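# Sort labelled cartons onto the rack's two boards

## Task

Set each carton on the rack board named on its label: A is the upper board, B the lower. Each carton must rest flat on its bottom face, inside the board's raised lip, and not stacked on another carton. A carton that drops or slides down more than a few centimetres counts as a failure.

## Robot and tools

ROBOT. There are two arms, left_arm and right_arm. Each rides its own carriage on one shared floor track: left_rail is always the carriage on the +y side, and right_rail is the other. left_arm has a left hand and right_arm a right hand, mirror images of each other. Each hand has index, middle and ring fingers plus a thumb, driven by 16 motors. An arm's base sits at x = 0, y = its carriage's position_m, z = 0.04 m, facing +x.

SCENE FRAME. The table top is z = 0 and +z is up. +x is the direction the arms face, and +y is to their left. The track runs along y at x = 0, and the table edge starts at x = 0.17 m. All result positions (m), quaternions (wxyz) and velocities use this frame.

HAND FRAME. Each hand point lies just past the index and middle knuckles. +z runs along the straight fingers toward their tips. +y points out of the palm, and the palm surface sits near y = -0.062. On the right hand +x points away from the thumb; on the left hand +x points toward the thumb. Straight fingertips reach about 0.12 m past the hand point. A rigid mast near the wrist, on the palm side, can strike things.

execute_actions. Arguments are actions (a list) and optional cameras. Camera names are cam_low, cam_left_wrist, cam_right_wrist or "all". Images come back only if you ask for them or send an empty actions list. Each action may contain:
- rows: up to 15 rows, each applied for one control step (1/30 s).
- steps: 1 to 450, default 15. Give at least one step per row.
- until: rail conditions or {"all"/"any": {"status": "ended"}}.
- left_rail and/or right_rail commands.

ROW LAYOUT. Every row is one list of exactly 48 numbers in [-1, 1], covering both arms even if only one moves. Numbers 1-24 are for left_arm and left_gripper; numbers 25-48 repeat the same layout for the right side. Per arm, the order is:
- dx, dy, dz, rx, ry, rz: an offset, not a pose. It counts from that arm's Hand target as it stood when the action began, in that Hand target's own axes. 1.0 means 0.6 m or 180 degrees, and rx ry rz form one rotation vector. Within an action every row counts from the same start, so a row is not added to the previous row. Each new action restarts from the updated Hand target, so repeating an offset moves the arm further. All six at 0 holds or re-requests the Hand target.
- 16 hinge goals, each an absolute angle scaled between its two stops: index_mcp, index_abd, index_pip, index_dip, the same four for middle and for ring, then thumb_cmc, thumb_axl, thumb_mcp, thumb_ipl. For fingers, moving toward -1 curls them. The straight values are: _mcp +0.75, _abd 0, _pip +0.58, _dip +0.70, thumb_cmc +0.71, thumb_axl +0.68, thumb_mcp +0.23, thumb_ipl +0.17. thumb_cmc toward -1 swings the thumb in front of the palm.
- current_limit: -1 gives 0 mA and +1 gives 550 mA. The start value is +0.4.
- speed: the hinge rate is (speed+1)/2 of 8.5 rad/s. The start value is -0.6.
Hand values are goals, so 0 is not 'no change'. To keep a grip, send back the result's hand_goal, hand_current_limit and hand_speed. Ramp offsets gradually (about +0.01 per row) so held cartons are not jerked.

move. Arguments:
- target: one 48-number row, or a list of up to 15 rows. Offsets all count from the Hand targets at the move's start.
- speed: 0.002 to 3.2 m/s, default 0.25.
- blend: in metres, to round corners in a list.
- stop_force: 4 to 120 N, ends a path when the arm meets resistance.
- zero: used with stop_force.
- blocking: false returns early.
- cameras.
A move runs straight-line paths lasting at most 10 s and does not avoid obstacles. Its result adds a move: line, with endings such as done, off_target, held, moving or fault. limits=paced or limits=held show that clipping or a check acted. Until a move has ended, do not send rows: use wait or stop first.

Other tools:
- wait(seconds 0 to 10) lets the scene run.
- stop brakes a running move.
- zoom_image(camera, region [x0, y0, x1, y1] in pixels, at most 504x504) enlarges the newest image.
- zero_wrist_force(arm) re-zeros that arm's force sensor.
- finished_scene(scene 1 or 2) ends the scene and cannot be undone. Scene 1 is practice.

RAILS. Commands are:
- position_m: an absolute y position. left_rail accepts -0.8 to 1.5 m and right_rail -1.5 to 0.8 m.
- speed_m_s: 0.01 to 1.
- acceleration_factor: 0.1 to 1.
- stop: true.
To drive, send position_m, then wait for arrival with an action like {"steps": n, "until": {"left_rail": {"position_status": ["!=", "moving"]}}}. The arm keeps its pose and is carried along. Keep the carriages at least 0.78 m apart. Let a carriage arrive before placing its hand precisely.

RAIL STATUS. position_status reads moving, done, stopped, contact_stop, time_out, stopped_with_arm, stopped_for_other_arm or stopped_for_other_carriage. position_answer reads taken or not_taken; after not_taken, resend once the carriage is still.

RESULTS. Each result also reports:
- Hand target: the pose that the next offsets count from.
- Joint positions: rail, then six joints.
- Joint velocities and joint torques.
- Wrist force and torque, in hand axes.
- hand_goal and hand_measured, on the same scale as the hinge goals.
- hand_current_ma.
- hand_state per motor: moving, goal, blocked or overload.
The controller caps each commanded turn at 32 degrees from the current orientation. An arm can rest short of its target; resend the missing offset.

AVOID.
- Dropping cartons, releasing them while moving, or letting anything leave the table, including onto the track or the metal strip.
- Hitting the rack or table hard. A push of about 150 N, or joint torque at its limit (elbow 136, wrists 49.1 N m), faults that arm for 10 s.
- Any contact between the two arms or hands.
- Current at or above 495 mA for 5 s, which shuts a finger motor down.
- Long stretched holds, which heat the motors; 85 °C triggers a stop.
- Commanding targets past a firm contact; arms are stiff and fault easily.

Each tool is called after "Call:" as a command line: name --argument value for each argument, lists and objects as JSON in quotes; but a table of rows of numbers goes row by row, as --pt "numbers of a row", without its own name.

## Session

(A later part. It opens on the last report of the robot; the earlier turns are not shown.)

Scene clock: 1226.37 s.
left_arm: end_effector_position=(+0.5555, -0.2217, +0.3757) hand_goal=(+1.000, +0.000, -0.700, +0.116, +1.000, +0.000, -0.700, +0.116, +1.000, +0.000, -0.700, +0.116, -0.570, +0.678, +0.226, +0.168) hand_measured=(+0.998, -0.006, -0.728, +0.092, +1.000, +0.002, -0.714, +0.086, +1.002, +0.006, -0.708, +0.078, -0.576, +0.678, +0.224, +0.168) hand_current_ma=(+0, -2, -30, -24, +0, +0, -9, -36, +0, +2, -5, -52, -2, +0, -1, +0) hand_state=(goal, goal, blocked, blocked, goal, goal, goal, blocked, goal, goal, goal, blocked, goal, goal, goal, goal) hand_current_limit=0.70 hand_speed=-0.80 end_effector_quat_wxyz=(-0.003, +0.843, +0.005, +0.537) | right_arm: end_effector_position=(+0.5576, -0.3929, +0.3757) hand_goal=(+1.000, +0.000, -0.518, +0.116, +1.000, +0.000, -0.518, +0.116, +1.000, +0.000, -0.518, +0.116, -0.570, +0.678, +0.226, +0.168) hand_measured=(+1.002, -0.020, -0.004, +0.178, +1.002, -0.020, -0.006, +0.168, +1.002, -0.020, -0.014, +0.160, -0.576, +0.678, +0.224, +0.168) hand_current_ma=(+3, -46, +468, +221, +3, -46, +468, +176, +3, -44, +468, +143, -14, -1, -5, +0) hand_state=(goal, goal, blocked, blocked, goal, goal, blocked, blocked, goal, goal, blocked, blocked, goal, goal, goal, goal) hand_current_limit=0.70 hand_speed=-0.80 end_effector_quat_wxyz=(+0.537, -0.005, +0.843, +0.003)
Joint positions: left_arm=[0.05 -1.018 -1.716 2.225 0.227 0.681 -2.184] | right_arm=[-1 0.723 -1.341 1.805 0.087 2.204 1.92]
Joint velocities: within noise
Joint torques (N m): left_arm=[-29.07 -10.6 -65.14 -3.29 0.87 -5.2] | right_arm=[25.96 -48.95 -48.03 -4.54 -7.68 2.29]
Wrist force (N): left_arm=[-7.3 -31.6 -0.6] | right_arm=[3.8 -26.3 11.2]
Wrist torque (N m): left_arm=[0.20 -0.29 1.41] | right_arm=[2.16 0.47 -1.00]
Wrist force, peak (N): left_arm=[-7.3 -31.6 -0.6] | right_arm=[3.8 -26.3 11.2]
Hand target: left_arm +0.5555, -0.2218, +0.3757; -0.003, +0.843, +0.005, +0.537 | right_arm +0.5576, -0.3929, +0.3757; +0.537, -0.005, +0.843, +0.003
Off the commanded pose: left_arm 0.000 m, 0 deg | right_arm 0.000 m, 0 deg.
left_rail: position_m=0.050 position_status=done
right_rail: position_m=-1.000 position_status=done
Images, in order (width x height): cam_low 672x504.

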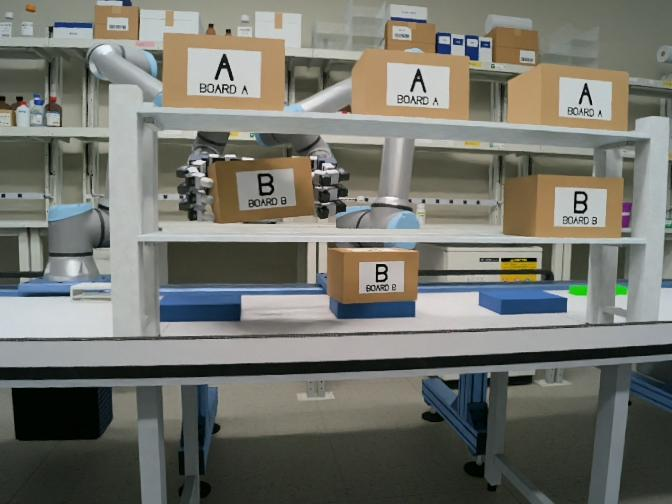

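Call:
execute_actions --actions '[{"rows":[[0,0,0,0,0,0,1,0,-0.45,0.116,1,0,-0.45,0.116,1,0,-0.45,0.116,-0.571,0.678,0.226,0.168,0.7,-0.97,0,0,0,0,0,0,1,0,-0.518,0.116,1,0,-0.518,0.116,1,0,-0.518,0.116,-0.571,0.678,0.226,0.168,0.7,-0.8]],"steps":75}]' --cameras '["all"]'

Call:
zoom_image --camera "cam_low" --region '[170, 130, 370, 280]'

Scene clock: 1359.57 s.
left_arm: end_effector_position=(+0.5555, -0.2218, +0.3757) hand_goal=(+1.000, +0.000, -0.450, +0.116, +1.000, +0.000, -0.450, +0.116, +1.000, +0.000, -0.450, +0.116, -0.570, +0.678, +0.226, +0.168) hand_measured=(+1.000, -0.006, -0.430, +0.112, +1.000, -0.008, -0.414, +0.116, +1.002, -0.014, -0.408, +0.108, -0.576, +0.678, +0.224, +0.168) hand_current_ma=(+0, -2, +19, -1, +0, -3, +45, +0, +0, -8, +61, -5, -2, +0, -1, +0) hand_state=(goal, goal, blocked, goal, goal, goal, blocked, goal, goal, goal, blocked, goal, goal, goal, goal, goal) hand_current_limit=0.70 hand_speed=-0.97 end_effector_quat_wxyz=(-0.003, +0.843, +0.005, +0.537) | right_arm: end_effector_position=(+0.5576, -0.3929, +0.3757) hand_goal=(+1.000, +0.000, -0.518, +0.116, +1.000, +0.000, -0.518, +0.116, +1.000, +0.000, -0.518, +0.116, -0.570, +0.678, +0.226, +0.168) hand_measured=(+1.002, -0.022, +0.028, +0.180, +1.002, -0.022, +0.026, +0.168, +1.002, -0.020, +0.020, +0.160, -0.576, +0.678, +0.224, +0.168) hand_current_ma=(+3, -49, +468, +221, +3, -49, +468, +178, +3, -48, +468, +146, -14, -1, -5, +0) hand_state=(goal, blocked, blocked, blocked, goal, blocked, blocked, blocked, goal, blocked, blocked, blocked, goal, goal, goal, goal) hand_current_limit=0.70 hand_speed=-0.80 end_effector_quat_wxyz=(+0.537, -0.005, +0.843, +0.003)
Joint positions: left_arm=[0.05 -1.018 -1.715 2.225 0.227 0.681 -2.185] | right_arm=[-1 0.723 -1.341 1.805 0.087 2.204 1.92]
Joint torques (N m): left_arm=[-27.26 -8.37 -62.33 -3.83 2.03 -4.68] | right_arm=[10.24 -51.58 -44.08 -5.77 -5.78 2.18]
Wrist force (N): left_arm=[-6.7 -28.0 2.8] | right_arm=[4.5 -22.1 8.2]
Wrist torque (N m): left_arm=[0.62 -0.45 0.95] | right_arm=[2.08 0.51 -0.73]
Wrist force, peak (N): left_arm=[-6.8 -32.2 1.4] | right_arm=[4.0 -26.2 12.0]
Hand target: left_arm +0.5555, -0.2218, +0.3757; -0.003, +0.843, +0.005, +0.537 | right_arm +0.5576, -0.3929, +0.3757; +0.537, -0.005, +0.843, +0.003
Off the commanded pose: left_arm 0.000 m, 0 deg | right_arm 0.000 m, 0 deg.
left_rail: position_m=0.050 position_status=done
right_rail: position_m=-1.000 position_status=done
camera_calibration:
cam_left_wrist: T_world_to_cam=[[-0.286632, 0.651884, -0.70206, 0.539872], [-0.492834, 0.528083, 0.691552, 0.0819483], [0.821558, 0.54422, 0.169905, -0.272576], [0, 0, 0, 1]] pos_world=[0.419068, -0.246868, 0.368663]
cam_right_wrist: T_world_to_cam=[[0.340554, 0.600414, 0.723551, -0.18963], [-0.498633, -0.537084, 0.680372, -0.236462], [0.797112, -0.59249, 0.11648, -0.595841], [0, 0, 0, 1]] pos_world=[0.421624, -0.366173, 0.367492]

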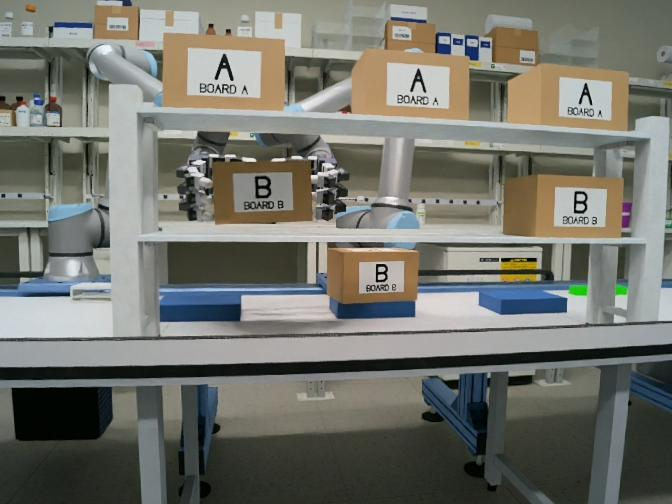

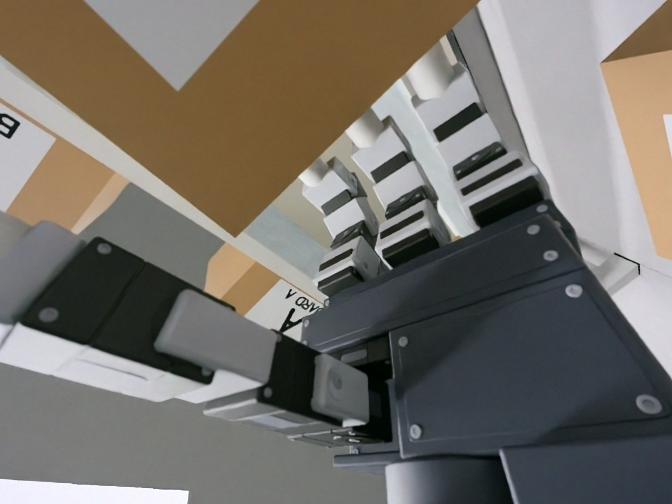

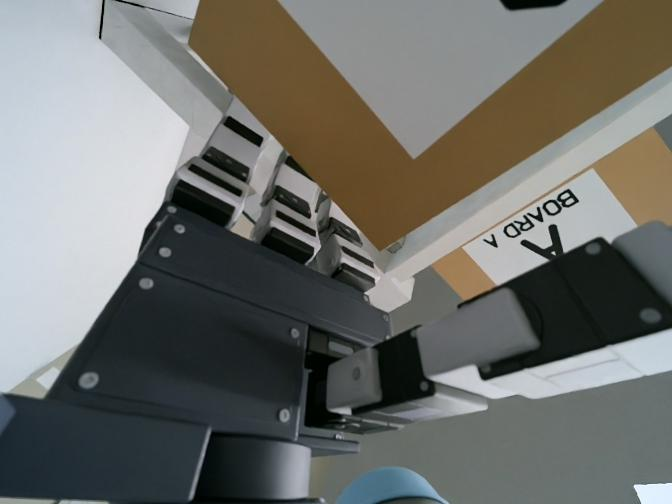

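Scaled by 2.520 from the camera's 672x504 image, which has a finer 960x720 frame.

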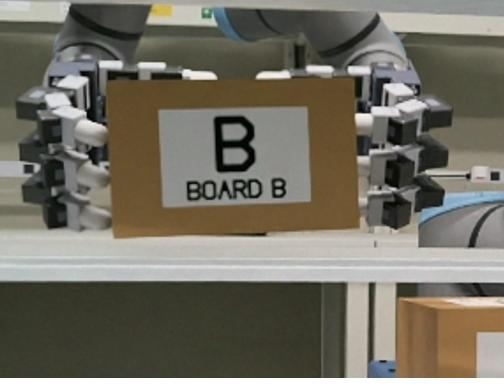

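Call:
move --target '[0,0.0042,0,0,0,0,1,0,-0.25,0.116,1,0,-0.25,0.116,1,0,-0.25,0.116,-0.571,0.678,0.226,0.168,0.7,-0.98,0,-0.01,0,0,0,0,1,0,-0.518,0.116,1,0,-0.518,0.116,1,0,-0.518,0.116,-0.571,0.678,0.226,0.168,0.7,-0.8]' --speed 0.002 --cameras '["all"]'

Call:
zoom_image --camera "cam_low" --region '[170, 130, 370, 280]'

Scene clock: 1407.20 s.
left_arm: end_effector_position=(+0.5555, -0.2243, +0.3757) hand_goal=(+1.000, +0.000, -0.250, +0.116, +1.000, +0.000, -0.250, +0.116, +1.000, +0.000, -0.250, +0.116, -0.570, +0.678, +0.226, +0.168) hand_measured=(+1.000, -0.010, -0.214, +0.126, +1.000, -0.012, -0.206, +0.134, +1.000, -0.022, -0.202, +0.128, -0.576, +0.678, +0.224, +0.168) hand_current_ma=(+0, -5, +48, +6, +0, -6, +65, +14, +0, -16, +74, +8, -2, +0, -1, +0) hand_state=(goal, goal, blocked, goal, goal, goal, blocked, goal, goal, blocked, blocked, goal, goal, goal, goal, goal) hand_current_limit=0.70 hand_speed=-0.98 end_effector_quat_wxyz=(-0.003, +0.843, +0.005, +0.537) | right_arm: end_effector_position=(+0.5576, -0.3988, +0.3757) hand_goal=(+1.000, +0.000, -0.518, +0.116, +1.000, +0.000, -0.518, +0.116, +1.000, +0.000, -0.518, +0.116, -0.570, +0.678, +0.226, +0.168) hand_measured=(+1.000, -0.022, -0.088, +0.178, +1.000, -0.024, -0.094, +0.168, +1.002, -0.024, -0.102, +0.158, -0.576, +0.678, +0.224, +0.168) hand_current_ma=(+1, -53, +467, +215, +1, -57, +467, +178, +2, -57, +467, +135, -14, -1, -5, +0) hand_state=(goal, blocked, blocked, blocked, goal, blocked, blocked, blocked, goal, blocked, blocked, blocked, goal, goal, goal, goal) hand_current_limit=0.70 hand_speed=-0.80 end_effector_quat_wxyz=(+0.537, -0.005, +0.843, +0.003)
Joint positions: left_arm=[0.05 -1.022 -1.712 2.223 0.229 0.678 -2.189] | right_arm=[-1 0.715 -1.35 1.816 0.083 2.197 1.915]
Joint torques (N m): left_arm=[-21.67 -10.29 -58.33 0.05 -1.36 -4.81] | right_arm=[-3.64 -81.19 -38.87 -5.74 -5.13 -0.79]
Wrist force (N): left_arm=[-5.2 -17.9 5.8] | right_arm=[5.9 -11.9 5.2]
Wrist torque (N m): left_arm=[0.16 -0.44 0.49] | right_arm=[1.19 0.60 -0.21]
Wrist force, peak (N): left_arm=[-6.4 -28.3 2.9] | right_arm=[4.9 -22.7 8.1]
Hand target: left_arm +0.5555, -0.2243, +0.3757; -0.003, +0.843, +0.005, +0.537 | right_arm +0.5576, -0.3989, +0.3757; +0.537, -0.005, +0.843, +0.003
Off the commanded pose: left_arm 0.000 m, 0 deg | right_arm 0.000 m, 0 deg.
left_rail: position_m=0.050 position_status=done
right_rail: position_m=-1.000 position_status=done
move: done
camera_calibration:
cam_left_wrist: T_world_to_cam=[[-0.286667, 0.651922, -0.702011, 0.541442], [-0.492812, 0.528037, 0.691601, 0.083177], [0.821558, 0.544219, 0.169904, -0.271269], [0, 0, 0, 1]] pos_world=[0.419068, -0.249268, 0.368663]
cam_right_wrist: T_world_to_cam=[[0.340554, 0.600414, 0.723551, -0.186121], [-0.498633, -0.537084, 0.680372, -0.239581], [0.797112, -0.59249, 0.11648, -0.599416], [0, 0, 0, 1]] pos_world=[0.421724, -0.372073, 0.367492]

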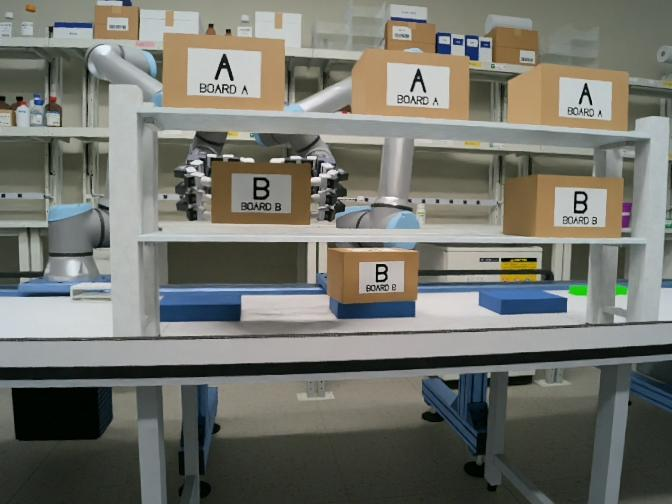

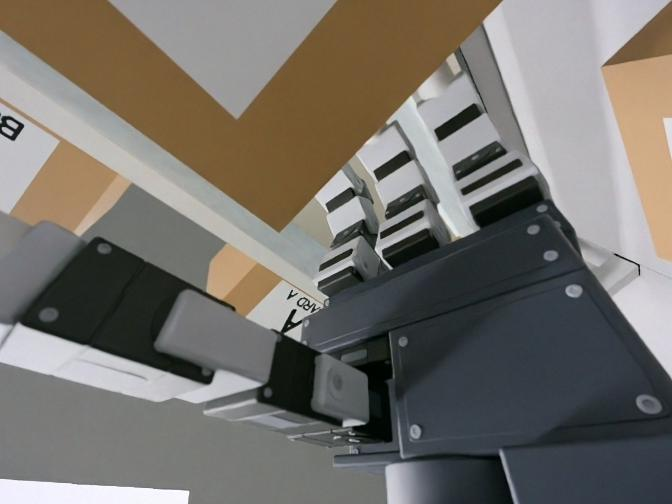

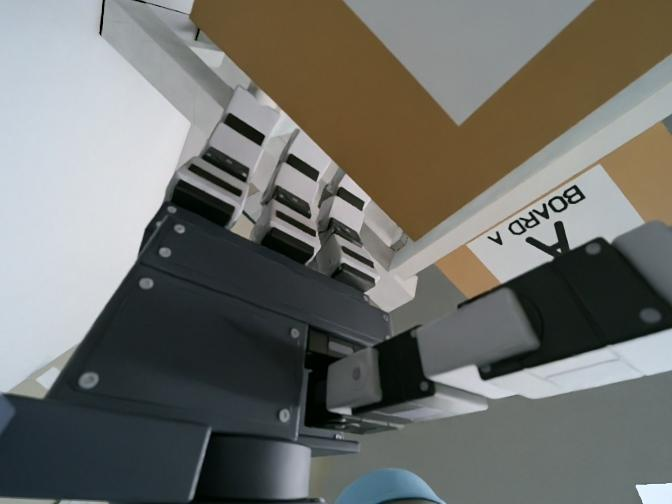

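Scaled by 2.520 from the camera's 672x504 image, which has a finer 960x720 frame.

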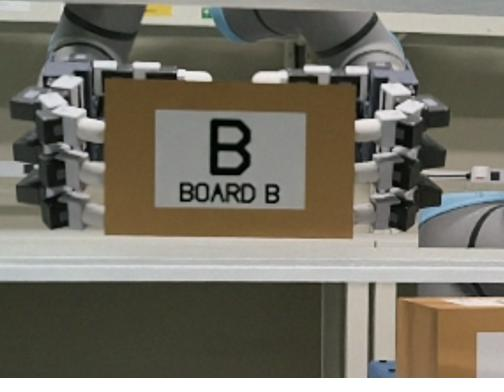

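Call:
move --target '[0,0.0033,0,0,0,0,1,0,-0.4,0.116,1,0,-0.4,0.116,1,0,-0.4,0.116,-0.571,0.678,0.226,0.168,0.7,-0.97,0,0.0033,0,0,0,0,1,0,-0.518,0.116,1,0,-0.518,0.116,1,0,-0.518,0.116,-0.571,0.678,0.226,0.168,0.7,-0.8]' --speed 0.003

Scene clock: 1416.90 s.
left_arm: end_effector_position=(+0.5555, -0.2263, +0.3757) hand_goal=(+1.000, +0.000, -0.400, +0.116, +1.000, +0.000, -0.400, +0.116, +1.000, +0.000, -0.400, +0.116, -0.570, +0.678, +0.226, +0.168) hand_measured=(+1.002, -0.010, -0.214, +0.138, +1.002, -0.012, -0.206, +0.146, +1.002, -0.022, -0.202, +0.140, -0.576, +0.678, +0.224, +0.168) hand_current_ma=(+0, -5, +427, +20, +0, -6, +464, +34, +0, -16, +468, +24, -2, +0, -1, +0) hand_state=(goal, goal, moving, blocked, goal, goal, moving, blocked, goal, blocked, blocked, blocked, goal, goal, goal, goal) hand_current_limit=0.70 hand_speed=-0.97 end_effector_quat_wxyz=(-0.003, +0.843, +0.005, +0.537) | right_arm: end_effector_position=(+0.5576, -0.3969, +0.3757) hand_goal=(+1.000, +0.000, -0.518, +0.116, +1.000, +0.000, -0.518, +0.116, +1.000, +0.000, -0.518, +0.116, -0.570, +0.678, +0.226, +0.168) hand_measured=(+1.002, -0.022, -0.068, +0.178, +1.002, -0.024, -0.072, +0.168, +1.002, -0.024, -0.082, +0.158, -0.576, +0.678, +0.224, +0.168) hand_current_ma=(+3, -53, +468, +215, +3, -59, +467, +178, +3, -58, +468, +135, -14, -1, -5, +0) hand_state=(goal, blocked, blocked, blocked, goal, blocked, blocked, blocked, goal, blocked, blocked, blocked, goal, goal, goal, goal) hand_current_limit=0.70 hand_speed=-0.80 end_effector_quat_wxyz=(+0.537, -0.005, +0.843, +0.003)
Joint positions: left_arm=[0.05 -1.025 -1.709 2.221 0.231 0.676 -2.192] | right_arm=[-1 0.718 -1.347 1.812 0.084 2.199 1.916]
Joint torques (N m): left_arm=[-34.68 -7.92 -67.55 -3.65 3.4 -4.59] | right_arm=[32.66 -48.31 -58.85 -3.86 -7.03 2.97]
Wrist force (N): left_arm=[-4.6 -37.8 5.0] | right_arm=[6.1 -31.9 6.0]
Wrist torque (N m): left_arm=[1.63 -0.47 0.97] | right_arm=[2.89 0.66 -1.01]
Wrist force, peak (N): left_arm=[-5.2 -39.0 4.8] | right_arm=[6.2 -33.4 5.9]
Hand target: left_arm +0.5555, -0.2263, +0.3757; -0.003, +0.843, +0.005, +0.537 | right_arm +0.5576, -0.3969, +0.3757; +0.537, -0.005, +0.843, +0.003
Off the commanded pose: left_arm 0.000 m, 0 deg | right_arm 0.000 m, 0 deg.
left_rail: position_m=0.050 position_status=done
right_rail: position_m=-1.000 position_status=done
move: done

Call:
move --target '[0.1437,0.0035,0.3081,0,0,0,1,0,-0.45,0.116,1,0,-0.45,0.116,1,0,-0.45,0.116,-0.571,0.678,0.226,0.168,0.7,-0.97,-0.1437,-0.0035,0.3081,0,0,0,1,0,-0.518,0.116,1,0,-0.518,0.116,1,0,-0.518,0.116,-0.571,0.678,0.226,0.168,0.7,-0.8]' --speed 0.08 --stop_force 15 --cameras '["all"]'

Call:
zoom_image --camera "cam_low" --region '[120, 120, 320, 270]'

Scene clock: 1446.50 s.
left_arm: end_effector_position=(+0.7595, -0.2260, +0.3756) hand_goal=(+1.000, +0.000, -0.450, +0.116, +1.000, +0.000, -0.450, +0.116, +1.000, +0.000, -0.450, +0.116, -0.570, +0.678, +0.226, +0.168) hand_measured=(+1.002, -0.010, -0.214, +0.138, +1.002, -0.012, -0.206, +0.146, +1.002, -0.022, -0.202, +0.140, -0.576, +0.678, +0.224, +0.168) hand_current_ma=(+0, -5, +467, +20, +0, -7, +468, +34, +0, -16, +468, +24, -3, +0, -1, +0) hand_state=(goal, goal, blocked, blocked, goal, goal, blocked, blocked, goal, blocked, blocked, blocked, goal, goal, goal, goal) hand_current_limit=0.70 hand_speed=-0.97 end_effector_quat_wxyz=(-0.003, +0.843, +0.005, +0.537) | right_arm: end_effector_position=(+0.7616, -0.3966, +0.3757) hand_goal=(+1.000, +0.000, -0.518, +0.116, +1.000, +0.000, -0.518, +0.116, +1.000, +0.000, -0.518, +0.116, -0.570, +0.678, +0.226, +0.168) hand_measured=(+1.002, -0.022, -0.066, +0.178, +1.002, -0.024, -0.070, +0.168, +1.002, -0.024, -0.080, +0.158, -0.576, +0.678, +0.224, +0.168) hand_current_ma=(+3, -53, +468, +215, +3, -60, +468, +178, +3, -59, +467, +135, -14, -1, -5, +0) hand_state=(goal, blocked, blocked, blocked, goal, blocked, blocked, blocked, goal, blocked, blocked, blocked, goal, goal, goal, goal) hand_current_limit=0.70 hand_speed=-0.80 end_effector_quat_wxyz=(+0.537, -0.005, +0.843, +0.003)
Joint positions: left_arm=[0.05 -0.669 -1.427 1.909 0.059 0.963 -1.901] | right_arm=[-1 0.534 -1.157 1.546 0.104 2.04 1.809]
Joint torques (N m): left_arm=[-19.98 -32.93 -64.93 -7.41 11.19 3.15] | right_arm=[15.34 -65.89 -58.99 -3.61 -11.89 -0.47]
Wrist force (N): left_arm=[-5.0 -36.6 4.6] | right_arm=[6.1 -31.8 6.0]
Wrist torque (N m): left_arm=[1.67 -0.38 0.71] | right_arm=[2.76 0.79 -0.74]
Wrist force, peak (N): left_arm=[-5.6 -38.0 4.2] | right_arm=[6.2 -32.4 6.2]
Hand target: left_arm +0.7595, -0.2260, +0.3756; -0.003, +0.843, +0.005, +0.537 | right_arm +0.7616, -0.3966, +0.3757; +0.537, -0.005, +0.843, +0.003
Off the commanded pose: left_arm 0.000 m, 0 deg | right_arm 0.000 m, 0 deg.
left_rail: position_m=0.050 position_status=done
right_rail: position_m=-1.000 position_status=done
move: done
camera_calibration:
cam_left_wrist: T_world_to_cam=[[-0.286667, 0.651922, -0.702011, 0.60103], [-0.492812, 0.528037, 0.691601, 0.184608], [0.821558, 0.544219, 0.169904, -0.437942], [0, 0, 0, 1]] pos_world=[0.623068, -0.250968, 0.368663]
cam_right_wrist: T_world_to_cam=[[0.340554, 0.600414, 0.723551, -0.256881], [-0.498633, -0.537084, 0.680372, -0.136728], [0.797112, -0.59249, 0.11648, -0.760644], [0, 0, 0, 1]] pos_world=[0.625624, -0.369873, 0.367492]

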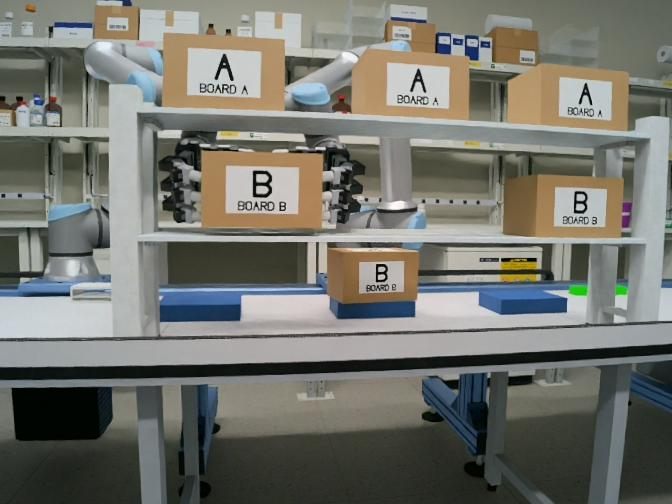

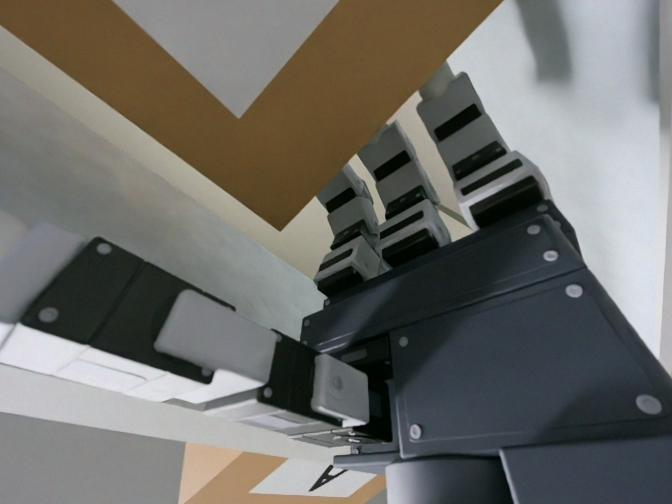

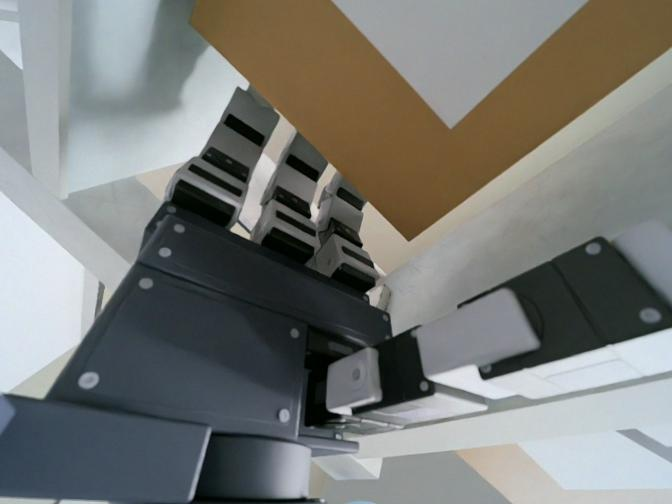

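Scaled by 2.520 from the camera's 672x504 image, which has a finer 960x720 frame.

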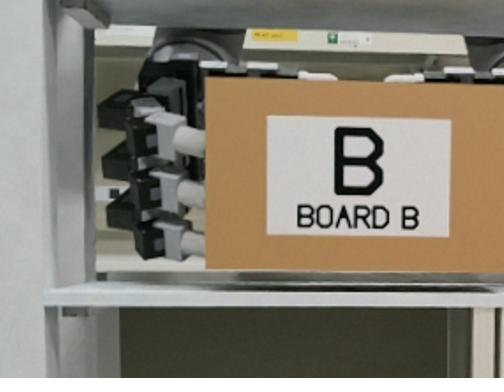

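Call:
move --target '[-0.0483,0,0.0225,0,0,0,1,0,-0.45,0.116,1,0,-0.45,0.116,1,0,-0.45,0.116,-0.571,0.678,0.226,0.168,0.7,-0.97,0.0483,0,0.0225,0,0,0,1,0,-0.518,0.116,1,0,-0.518,0.116,1,0,-0.518,0.116,-0.571,0.678,0.226,0.168,0.7,-0.8]' --speed 0.022 --stop_force 8 --cameras '["cam_low"]'

Call:
zoom_image --camera "cam_low" --region '[120, 120, 360, 270]'

Scene clock: 1458.43 s.
left_arm: end_effector_position=(+0.7595, -0.2259, +0.3570) hand_goal=(+1.000, +0.000, -0.450, +0.116, +1.000, +0.000, -0.450, +0.116, +1.000, +0.000, -0.450, +0.116, -0.570, +0.678, +0.226, +0.168) hand_measured=(+1.002, -0.002, -0.228, +0.126, +1.002, -0.004, -0.216, +0.142, +1.002, -0.012, -0.206, +0.140, -0.576, +0.678, +0.224, +0.168) hand_current_ma=(+0, +0, +467, +5, +0, -1, +467, +29, +0, -7, +468, +25, -3, +0, -1, +0) hand_state=(goal, goal, blocked, goal, goal, goal, blocked, blocked, goal, goal, blocked, blocked, goal, goal, goal, goal) hand_current_limit=0.70 hand_speed=-0.97 end_effector_quat_wxyz=(-0.003, +0.843, +0.005, +0.537) | right_arm: end_effector_position=(+0.7616, -0.3966, +0.3569) hand_goal=(+1.000, +0.000, -0.518, +0.116, +1.000, +0.000, -0.518, +0.116, +1.000, +0.000, -0.518, +0.116, -0.570, +0.678, +0.226, +0.168) hand_measured=(+1.002, -0.012, -0.064, +0.174, +1.002, -0.014, -0.064, +0.168, +1.002, -0.014, -0.072, +0.166, -0.576, +0.678, +0.224, +0.168) hand_current_ma=(+4, -24, +468, +196, +3, -31, +467, +178, +3, -29, +467, +163, -15, -1, -5, +0) hand_state=(goal, goal, blocked, blocked, goal, goal, blocked, blocked, goal, goal, blocked, blocked, goal, goal, goal, goal) hand_current_limit=0.70 hand_speed=-0.80 end_effector_quat_wxyz=(+0.537, -0.005, +0.843, +0.003)
Joint positions: left_arm=[0.05 -0.669 -1.412 1.928 0.024 0.963 -1.901] | right_arm=[-1 0.534 -1.145 1.564 0.074 2.04 1.809]
Joint torques (N m): left_arm=[-27.65 -64.65 -62.38 -3.42 9.15 -1.17] | right_arm=[22.26 -97.66 -55.42 -1.96 -9.72 1.11]
Wrist force (N): left_arm=[-2.0 -37.3 3.8] | right_arm=[3.2 -31.0 5.7]
Wrist torque (N m): left_arm=[1.63 -0.10 0.53] | right_arm=[2.84 0.14 -0.39]
Wrist force, peak (N): left_arm=[7.1 -41.5 -1.5] | right_arm=[-3.5 -36.0 -0.9]
Hand target: left_arm +0.7595, -0.2259, +0.3570; -0.003, +0.843, +0.005, +0.537 (not the last commanded pose) | right_arm +0.7616, -0.3966, +0.3569; +0.537, -0.005, +0.843, +0.003 (not the last commanded pose)
Off the commanded pose: left_arm 0.013 m, 0 deg | right_arm 0.013 m, 0 deg.
left_rail: position_m=0.050 position_status=done
right_rail: position_m=-1.000 position_status=done
move: contact (left_arm, right_arm)
Images, in order (width x height): cam_low 672x504.

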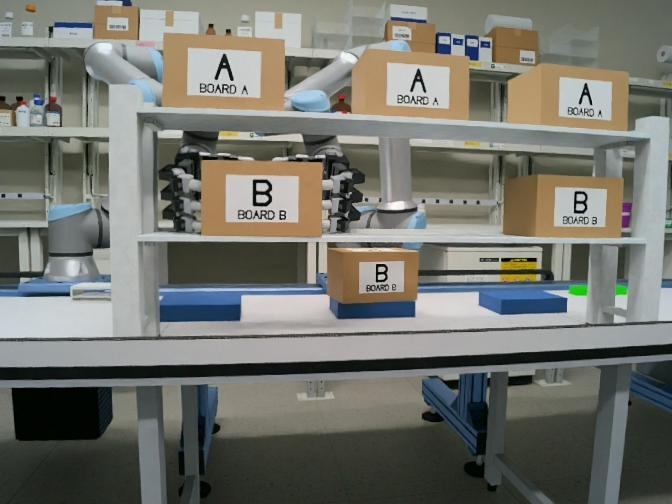

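Scaled by 2.100 from the camera's 672x504 image, which has a finer 960x720 frame.

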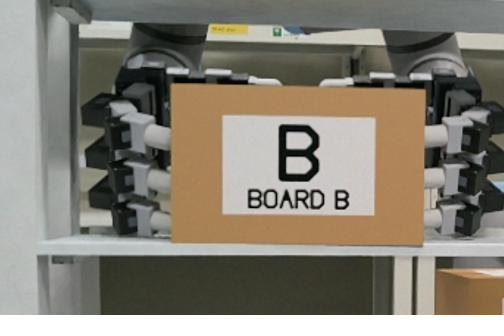

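Call:
execute_actions --actions '[{"rows":[[0,0,0,0,0,0,1,0,-0.153,0.116,1,0,-0.153,0.116,1,0,-0.153,0.116,-0.571,0.678,0.226,0.168,0.4,-0.75,0,0,0,0,0,0,1,0,0.07,0.116,1,0,0.07,0.116,1,0,0.07,0.116,-0.571,0.678,0.226,0.168,0.4,-0.75]],"steps":30}]' --cameras '["cam_low"]'

Call:
zoom_image --camera "cam_low" --region '[120, 120, 360, 270]'

Scene clock: 1481.73 s.
left_arm: end_effector_position=(+0.7595, -0.2260, +0.3570) hand_goal=(+1.000, +0.000, -0.152, +0.116, +1.000, +0.000, -0.152, +0.116, +1.000, +0.000, -0.152, +0.116, -0.570, +0.678, +0.226, +0.168) hand_measured=(+1.000, -0.004, -0.154, +0.114, +1.000, -0.006, -0.154, +0.120, +1.000, -0.012, -0.154, +0.118, -0.576, +0.678, +0.224, +0.168) hand_current_ma=(+0, -1, +0, -1, +0, -2, +0, +1, +0, -6, +0, +1, -3, +0, -1, +0) hand_state=(goal, goal, goal, goal, goal, goal, goal, goal, goal, goal, goal, goal, goal, goal, goal, goal) hand_current_limit=0.40 hand_speed=-0.75 end_effector_quat_wxyz=(-0.003, +0.843, +0.005, +0.537) | right_arm: end_effector_position=(+0.7616, -0.3966, +0.3569) hand_goal=(+1.000, +0.000, +0.070, +0.116, +1.000, +0.000, +0.070, +0.116, +1.000, +0.000, +0.070, +0.116, -0.570, +0.678, +0.226, +0.168) hand_measured=(+1.000, -0.008, +0.068, +0.118, +1.000, -0.010, +0.068, +0.120, +1.000, -0.008, +0.066, +0.118, -0.576, +0.678, +0.224, +0.168) hand_current_ma=(+0, -16, -4, +5, +0, -21, -4, +6, +0, -15, -6, +4, -15, -1, -5, +0) hand_state=(goal, goal, goal, goal, goal, goal, goal, goal, goal, goal, goal, goal, goal, goal, goal, goal) hand_current_limit=0.40 hand_speed=-0.75 end_effector_quat_wxyz=(+0.537, -0.005, +0.843, +0.003)
Joint positions: left_arm=[0.05 -0.669 -1.412 1.928 0.024 0.963 -1.901] | right_arm=[-1 0.534 -1.145 1.564 0.074 2.04 1.809]
Joint torques (N m): left_arm=[6.94 -59.52 -23.36 2.48 -3.25 -1.08] | right_arm=[-9.91 -71.39 -30.03 -2.39 2.89 -0.35]
Wrist force (N): left_arm=[1.5 -5.5 3.3] | right_arm=[-1.9 3.6 1.2]
Wrist torque (N m): left_arm=[-0.98 -0.11 0.21] | right_arm=[0.30 0.08 -0.04]
Wrist force, peak (N): left_arm=[-1.7 -37.5 3.7] | right_arm=[2.6 -31.7 6.2]
Hand target: left_arm +0.7595, -0.2259, +0.3570; -0.003, +0.843, +0.005, +0.537 | right_arm +0.7616, -0.3966, +0.3569; +0.537, -0.005, +0.843, +0.003
Off the commanded pose: left_arm 0.000 m, 0 deg | right_arm 0.000 m, 0 deg.
left_rail: position_m=0.050 position_status=done
right_rail: position_m=-1.000 position_status=done
Images, in order (width x height): cam_low 672x504.

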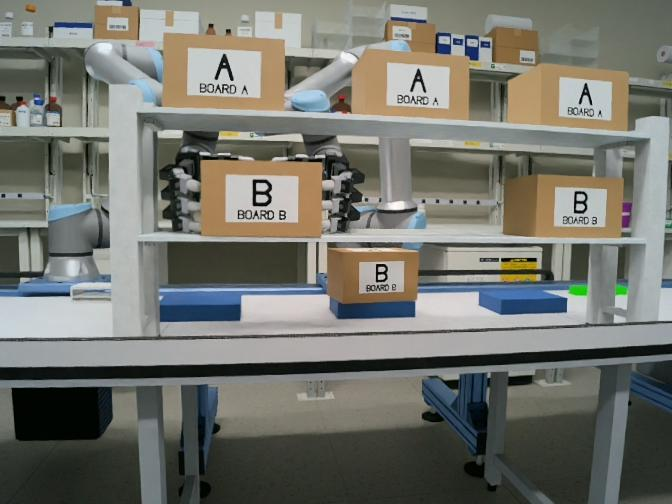

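Scaled by 2.100 from the camera's 672x504 image, which has a finer 960x720 frame.

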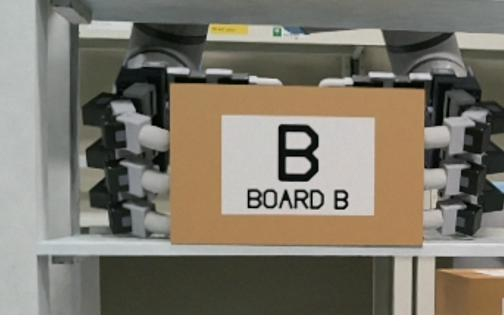

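Call:
move --pt "0 0 0 0 0 0 1 0 -0.153 0.116 1 0 -0.153 0.116 1 0 -0.153 0.116 -0.571 0.678 0.226 0.168 0.4 -0.75 -0.0151 0 -0.007 0 0 0 1 0 0.07 0.116 1 0 0.07 0.116 1 0 0.07 0.116 -0.571 0.678 0.226 0.168 0.4 -0.75" --pt "0 0 0 0 0 0 1 0 -0.153 0.116 1 0 -0.153 0.116 1 0 -0.153 0.116 -0.571 0.678 0.226 0.168 0.4 -0.75 0.161 0.004 -0.3846 0 0 0 1 0 0.07 0.116 1 0 0.07 0.116 1 0 0.07 0.116 -0.571 0.678 0.226 0.168 0.4 -0.75" --speed '[0.03,0.15]' --blend '[0.005,0]'

Call:
move --target '[0,0.1283,0,0,0,0,1,0,-0.153,0.116,1,0,-0.153,0.116,1,0,-0.153,0.116,-0.571,0.678,0.226,0.168,0.4,-0.75,0,0,0,0,0,0,1,0,0.07,0.116,1,0,0.07,0.116,1,0,0.07,0.116,-0.571,0.678,0.226,0.168,0.4,-0.75]' --speed 0.06 --stop_force 30 --cameras '["all"]'

Call:
zoom_image --camera "cam_low" --region '[120, 120, 360, 270]'

Scene clock: 1500.03 s.
left_arm: end_effector_position=(+0.7595, -0.2259, +0.3570) hand_goal=(+1.000, +0.000, -0.152, +0.116, +1.000, +0.000, -0.152, +0.116, +1.000, +0.000, -0.152, +0.116, -0.570, +0.678, +0.226, +0.168) hand_measured=(+1.000, -0.004, -0.154, +0.114, +1.000, -0.006, -0.154, +0.120, +1.000, -0.012, -0.154, +0.118, -0.576, +0.678, +0.224, +0.168) hand_current_ma=(+0, -1, +0, -1, +0, -2, +0, +1, +0, -6, +0, +1, -3, +0, -1, +0) hand_state=(goal, goal, goal, goal, goal, goal, goal, goal, goal, goal, goal, goal, goal, goal, goal, goal) hand_current_limit=0.40 hand_speed=-0.75 end_effector_quat_wxyz=(-0.003, +0.843, +0.005, +0.537) | right_arm: end_effector_position=(+0.5119, -0.3972, +0.3668) hand_goal=(+1.000, +0.000, +0.070, +0.116, +1.000, +0.000, +0.070, +0.116, +1.000, +0.000, +0.070, +0.116, -0.570, +0.678, +0.226, +0.168) hand_measured=(+1.000, -0.008, +0.068, +0.118, +1.000, -0.010, +0.068, +0.120, +1.000, -0.008, +0.068, +0.118, -0.576, +0.678, +0.224, +0.168) hand_current_ma=(+0, -16, -4, +5, +0, -20, -4, +6, +0, -14, -4, +4, -15, -1, -5, +0) hand_state=(goal, goal, goal, goal, goal, goal, goal, goal, goal, goal, goal, goal, goal, goal, goal, goal) hand_current_limit=0.40 hand_speed=-0.75 end_effector_quat_wxyz=(+0.537, -0.005, +0.843, +0.003)
Joint positions: left_arm=[0.05 -0.669 -1.412 1.928 0.024 0.963 -1.901] | right_arm=[-1 0.771 -1.372 1.864 0.079 2.245 1.952]
Joint torques (N m): left_arm=[9.53 -40.06 -23.44 2.22 -3.03 -1.26] | right_arm=[10.75 -73.01 -28.77 3.47 2.98 3.05]
Wrist force (N): left_arm=[1.3 -5.5 3.3] | right_arm=[-1.4 3.1 1.7]
Wrist torque (N m): left_arm=[-0.98 -0.09 0.20] | right_arm=[0.18 -0.04 -0.39]
Wrist force, peak (N): left_arm=[1.7 -5.9 3.2] | right_arm=[-2.4 3.5 1.9]
Hand target: left_arm +0.7595, -0.2259, +0.3570; -0.003, +0.843, +0.005, +0.537 | right_arm +0.5116, -0.3972, +0.3668; +0.537, -0.005, +0.843, +0.003
Off the commanded pose: left_arm 0.000 m, 0 deg | right_arm 0.000 m, 0 deg.
left_rail: position_m=0.050 position_status=done
right_rail: position_m=-1.000 position_status=done
move: done

Scene clock: 1502.50 s.
left_arm: end_effector_position=(+0.7604, -0.3029, +0.3570) hand_goal=(+1.000, +0.000, -0.152, +0.116, +1.000, +0.000, -0.152, +0.116, +1.000, +0.000, -0.152, +0.116, -0.570, +0.678, +0.226, +0.168) hand_measured=(+1.000, -0.004, -0.146, +0.114, +1.000, -0.002, -0.144, +0.118, +1.000, -0.006, -0.142, +0.116, -0.576, +0.678, +0.224, +0.168) hand_current_ma=(+0, -1, +3, +0, +0, +0, +4, +1, +0, -2, +5, +0, -3, +0, -1, +0) hand_state=(goal, goal, goal, goal, goal, goal, goal, goal, goal, goal, goal, goal, goal, goal, goal, goal) hand_current_limit=0.40 hand_speed=-0.75 end_effector_quat_wxyz=(-0.003, +0.843, +0.005, +0.537) | right_arm: end_effector_position=(+0.5116, -0.3972, +0.3668) hand_goal=(+1.000, +0.000, +0.070, +0.116, +1.000, +0.000, +0.070, +0.116, +1.000, +0.000, +0.070, +0.116, -0.570, +0.678, +0.226, +0.168) hand_measured=(+1.000, -0.008, +0.068, +0.118, +1.000, -0.010, +0.068, +0.120, +1.000, -0.008, +0.068, +0.118, -0.576, +0.678, +0.224, +0.168) hand_current_ma=(+0, -16, -4, +5, +0, -20, -4, +6, +0, -14, -4, +4, -15, -1, -5, +0) hand_state=(goal, goal, goal, goal, goal, goal, goal, goal, goal, goal, goal, goal, goal, goal, goal, goal) hand_current_limit=0.40 hand_speed=-0.75 end_effector_quat_wxyz=(+0.537, -0.005, +0.843, +0.003)
Joint positions: left_arm=[0.05 -0.774 -1.353 1.861 0.075 0.875 -1.971] | right_arm=[-1 0.772 -1.372 1.865 0.079 2.245 1.953]
Joint torques (N m): left_arm=[-16.35 -35.86 -50.3 2.43 -2.12 -4.03] | right_arm=[12.6 -72.51 -28.52 3.45 3.04 2.42]
Wrist force (N): left_arm=[3.0 -9.9 2.5] | right_arm=[-1.3 3.2 1.8]
Wrist torque (N m): left_arm=[-0.61 0.00 0.42] | right_arm=[0.20 -0.05 -0.39]
Wrist force, peak (N): left_arm=[2.5 -11.3 1.6] | right_arm=[-1.5 3.7 2.3]
Hand target: left_arm +0.7604, -0.3029, +0.3570; -0.003, +0.843, +0.005, +0.537 | right_arm +0.5116, -0.3972, +0.3668; +0.537, -0.005, +0.843, +0.003
Off the commanded pose: left_arm 0.000 m, 0 deg | right_arm 0.000 m, 0 deg.
left_rail: position_m=0.050 position_status=done
right_rail: position_m=-1.000 position_status=done
move: done
camera_calibration:
cam_left_wrist: T_world_to_cam=[[-0.286632, 0.651884, -0.70206, 0.638342], [-0.492834, 0.528083, 0.691552, 0.238689], [0.821558, 0.54422, 0.169905, -0.393599], [0, 0, 0, 1]] pos_world=[0.623968, -0.327968, 0.349963]
cam_right_wrist: T_world_to_cam=[[0.340431, 0.600385, 0.723633, -0.164971], [-0.498732, -0.537123, 0.680268, -0.255543], [0.797103, -0.592483, 0.116578, -0.560794], [0, 0, 0, 1]] pos_world=[0.375724, -0.370473, 0.358593]

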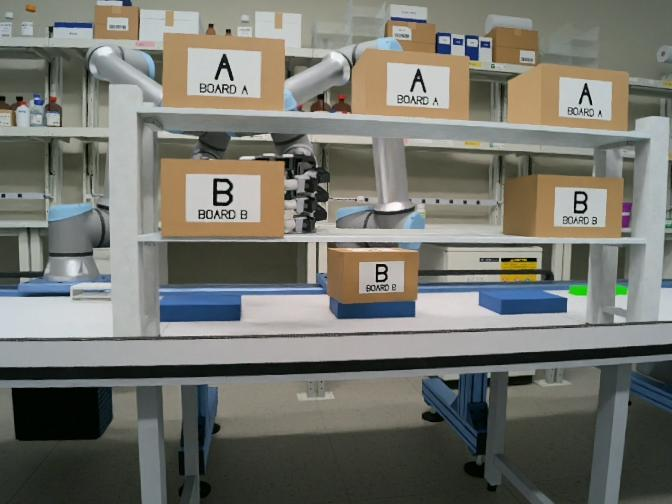

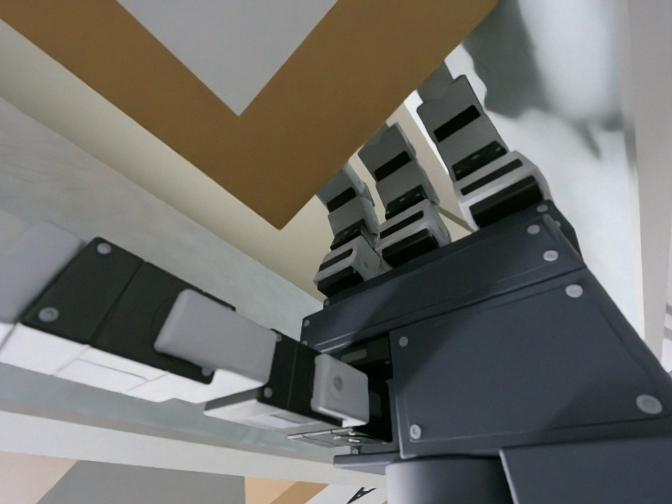

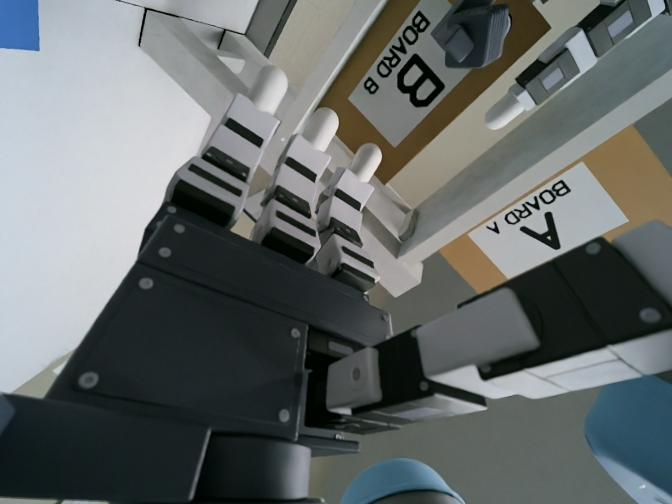

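Scaled by 2.100 from the camera's 672x504 image, which has a finer 960x720 frame.

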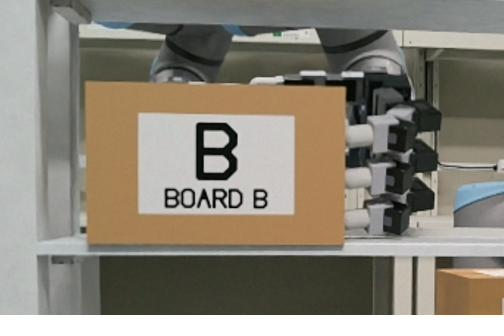

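Call:
move --pt "0 0 0 0 0 0 1 0 0.07 0.116 1 0 0.07 0.116 1 0 0.07 0.116 -0.571 0.678 0.226 0.168 0.4 -0.6 0 0 0 0 0 0 1 0 0.07 0.116 1 0 0.07 0.116 1 0 0.07 0.116 -0.571 0.678 0.226 0.168 0.4 -0.6" --pt "0.0151 0 -0.007 0 0 0 1 0 0.07 0.116 1 0 0.07 0.116 1 0 0.07 0.116 -0.571 0.678 0.226 0.168 0.4 -0.6 0 0 0 0 0 0 1 0 0.07 0.116 1 0 0.07 0.116 1 0 0.07 0.116 -0.571 0.678 0.226 0.168 0.4 -0.6" --pt "0.0151 -0.05 -0.007 0 0 0 1 0 0.07 0.116 1 0 0.07 0.116 1 0 0.07 0.116 -0.571 0.678 0.226 0.168 0.4 -0.6 -0.1575 -0.3713 -0.1867 0 0 0 1 0 0.07 0.116 1 0 0.07 0.116 1 0 0.07 0.116 -0.571 0.678 0.226 0.168 0.4 -0.6" --pt "-0.1962 -0.05 -0.4602 0 0 0 1 0 0.07 0.116 1 0 0.07 0.116 1 0 0.07 0.116 -0.571 0.678 0.226 0.168 0.4 -0.6 -0.1575 -0.3713 -0.1867 0 0 0 1 0 0.07 0.116 1 0 0.07 0.116 1 0 0.07 0.116 -0.571 0.678 0.226 0.168 0.4 -0.6" --pt "0.0047 -0.05 -0.5539 0 0 0 1 0 0.285 0.116 1 0 0.285 0.116 1 0 0.285 0.116 0.714 0.678 0.226 0.168 0.4 -0.6 -0.1575 -0.3713 -0.1867 0 0 0 1 0 0.285 0.116 1 0 0.285 0.116 1 0 0.285 0.116 0.714 0.678 0.226 0.168 0.4 -0.6" --speed '[0.05,0.03,0.22,0.2,0.2]' --blend '[0,0.004,0.004,0.02,0]'

Call:
execute_actions --actions '[{"left_rail":{"position_m":0.55},"steps":200,"until":{"left_rail":{"position_status":["!=","moving"]}}},{"right_rail":{"position_m":-0.55},"steps":200,"until":{"right_rail":{"position_status":["!=","moving"]}}}]' --cameras '["all"]'

Call:
zoom_image --camera "cam_low" --region '[310, 230, 440, 330]'

Scene clock: 1555.57 s.
left_arm: end_effector_position=(+0.4601, -0.2765, +0.5001) hand_goal=(+1.000, +0.000, +0.286, +0.116, +1.000, +0.000, +0.286, +0.116, +1.000, +0.000, +0.286, +0.116, +0.714, +0.678, +0.226, +0.168) hand_measured=(+1.000, -0.004, +0.284, +0.114, +1.000, -0.002, +0.284, +0.118, +1.000, -0.006, +0.284, +0.116, +0.712, +0.678, +0.224, +0.168) hand_current_ma=(+0, -1, -1, +0, +0, +0, -1, +1, +0, -2, -1, +0, +0, +0, -1, +0) hand_state=(goal, goal, goal, goal, goal, goal, goal, goal, goal, goal, goal, goal, goal, goal, goal, goal) hand_current_limit=0.40 hand_speed=-0.60 end_effector_quat_wxyz=(-0.003, +0.843, +0.005, +0.537) | right_arm: end_effector_position=(+0.4527, -0.6207, +0.4998) hand_goal=(+1.000, +0.000, +0.286, +0.116, +1.000, +0.000, +0.286, +0.116, +1.000, +0.000, +0.286, +0.116, +0.714, +0.678, +0.226, +0.168) hand_measured=(+1.000, -0.008, +0.284, +0.118, +1.000, -0.010, +0.284, +0.118, +1.000, -0.008, +0.284, +0.118, +0.712, +0.678, +0.224, +0.168) hand_current_ma=(+0, -16, -4, +5, +0, -20, -5, +5, +0, -14, -5, +4, -4, -1, -5, +0) hand_state=(goal, goal, goal, goal, goal, goal, goal, goal, goal, goal, goal, goal, goal, goal, goal, goal) hand_current_limit=0.40 hand_speed=-0.60 end_effector_quat_wxyz=(+0.537, -0.005, +0.843, +0.003)
Joint positions: left_arm=[0.05 -1.375 -1.808 2.145 0.861 0.471 -2.727] | right_arm=[-1 0.427 -1.876 2.078 0.269 1.945 1.755]
Joint torques (N m): left_arm=[-12.35 -9.68 -49.26 5.23 -4.45 -3.8] | right_arm=[-8.75 -35.01 -34.2 2.47 -1.35 -0.99]
Wrist force (N): left_arm=[1.5 -5.8 3.4] | right_arm=[-1.7 2.3 0.4]
Wrist torque (N m): left_arm=[-1.01 -0.11 0.30] | right_arm=[0.25 0.15 0.10]
Wrist force, peak (N): left_arm=[2.8 -10.2 2.6] | right_arm=[-1.3 4.6 2.2]
Hand target: left_arm +0.4601, -0.2765, +0.5001; -0.003, +0.843, +0.005, +0.537 | right_arm +0.4527, -0.6207, +0.4998; +0.537, -0.005, +0.843, +0.003
Off the commanded pose: left_arm 0.000 m, 0 deg | right_arm 0.000 m, 0 deg.
left_rail: position_m=0.050 position_status=done
right_rail: position_m=-1.000 position_status=done
move: done

Scene clock: 1558.57 s.
left_arm: end_effector_position=(+0.4601, +0.2235, +0.5001) hand_goal=(+1.000, +0.000, +0.286, +0.116, +1.000, +0.000, +0.286, +0.116, +1.000, +0.000, +0.286, +0.116, +0.714, +0.678, +0.226, +0.168) hand_measured=(+1.000, -0.004, +0.284, +0.114, +1.000, -0.002, +0.284, +0.118, +1.000, -0.006, +0.284, +0.116, +0.712, +0.678, +0.224, +0.168) hand_current_ma=(+0, -1, -1, +0, +0, +0, -1, +1, +0, -2, -1, +0, +0, +0, -1, +0) hand_state=(goal, goal, goal, goal, goal, goal, goal, goal, goal, goal, goal, goal, goal, goal, goal, goal) hand_current_limit=0.40 hand_speed=-0.60 end_effector_quat_wxyz=(-0.003, +0.843, +0.005, +0.537) | right_arm: end_effector_position=(+0.4527, -0.1707, +0.4998) hand_goal=(+1.000, +0.000, +0.286, +0.116, +1.000, +0.000, +0.286, +0.116, +1.000, +0.000, +0.286, +0.116, +0.714, +0.678, +0.226, +0.168) hand_measured=(+1.000, -0.008, +0.284, +0.118, +1.000, -0.010, +0.284, +0.118, +1.000, -0.008, +0.284, +0.118, +0.712, +0.678, +0.224, +0.168) hand_current_ma=(+0, -16, -4, +5, +0, -19, -4, +5, +0, -14, -4, +4, -2, -1, -5, +0) hand_state=(goal, goal, goal, goal, goal, goal, goal, goal, goal, goal, goal, goal, goal, goal, goal, goal) hand_current_limit=0.40 hand_speed=-0.60 end_effector_quat_wxyz=(+0.537, -0.005, +0.843, +0.003)
Joint positions: left_arm=[0.55 -1.375 -1.808 2.145 0.861 0.471 -2.727] | right_arm=[-0.55 0.427 -1.876 2.078 0.269 1.945 1.755]
Joint torques (N m): left_arm=[-0.12 -15.97 -25.95 1.87 -2.74 -3.61] | right_arm=[-7.09 -11.47 -37.74 1.42 -0.33 -1.02]
Wrist force (N): left_arm=[1.3 -6.0 3.1] | right_arm=[-1.8 2.5 0.2]
Wrist torque (N m): left_arm=[-1.02 -0.09 0.28] | right_arm=[0.30 0.17 0.09]
Wrist force, peak (N): left_arm=[1.5 -7.5 3.4] | right_arm=[-2.2 4.2 0.7]
Hand target: left_arm +0.4601, +0.2235, +0.5001; -0.003, +0.843, +0.005, +0.537 | right_arm +0.4527, -0.1707, +0.4998; +0.537, -0.005, +0.843, +0.003
Off the commanded pose: left_arm 0.000 m, 0 deg | right_arm 0.000 m, 0 deg.
left_rail: position_m=0.550 position_status=done
right_rail: position_m=-0.550 position_status=done
camera_calibration:
cam_left_wrist: T_world_to_cam=[[-0.286632, 0.651884, -0.70206, 0.309579], [-0.492834, 0.528083, 0.691552, -0.286252], [0.821558, 0.54422, 0.169905, -0.457676], [0, 0, 0, 1]] pos_world=[0.323668, 0.198432, 0.493063]
cam_right_wrist: T_world_to_cam=[[0.340431, 0.600385, 0.723633, -0.377116], [-0.498732, -0.537123, 0.680268, -0.253786], [0.797103, -0.592483, 0.116578, -0.395072], [0, 0, 0, 1]] pos_world=[0.316724, -0.143973, 0.491593]

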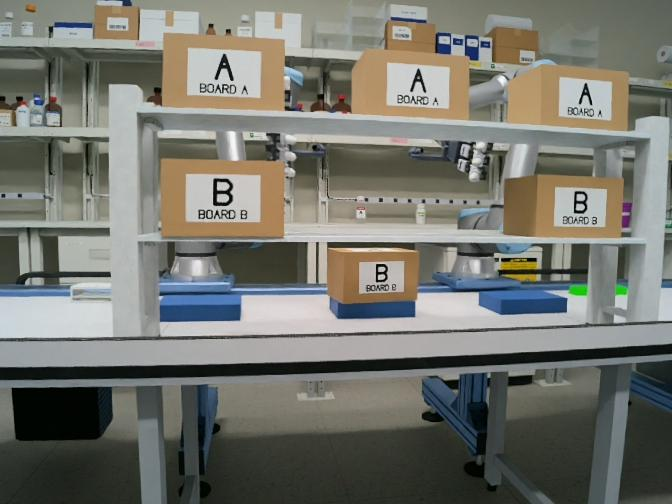

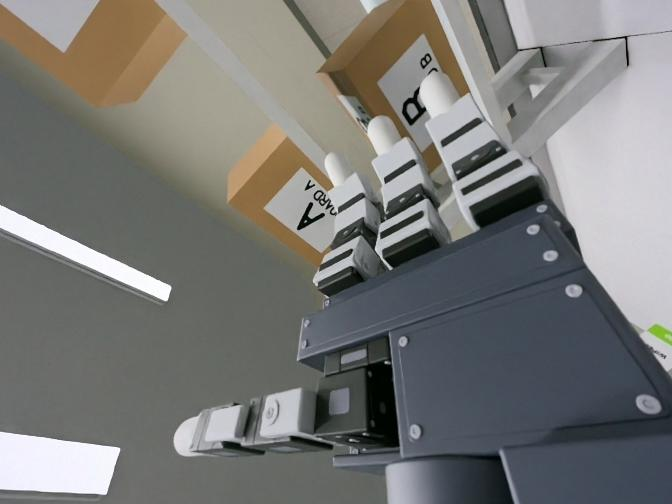

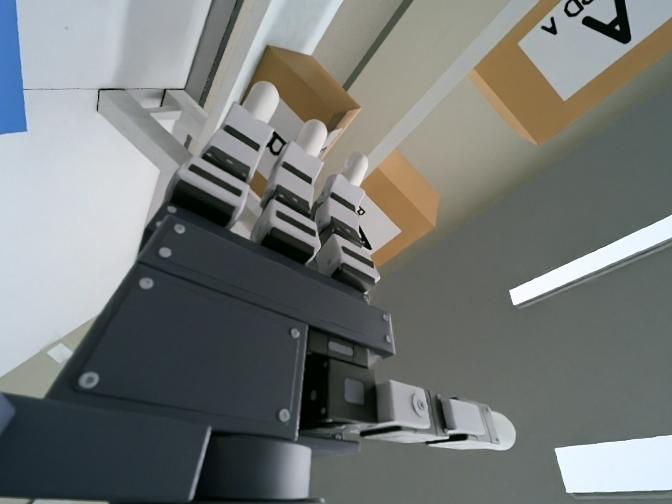

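Scaled by 3.877 from the camera's 672x504 image, which has a finer 960x720 frame.

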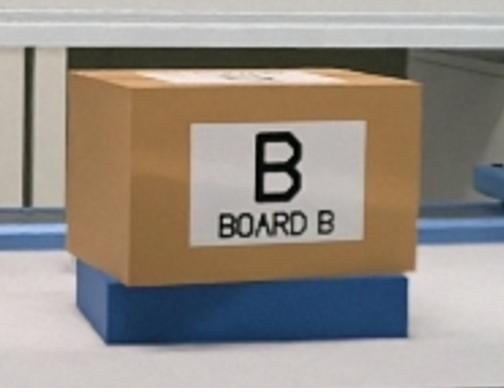

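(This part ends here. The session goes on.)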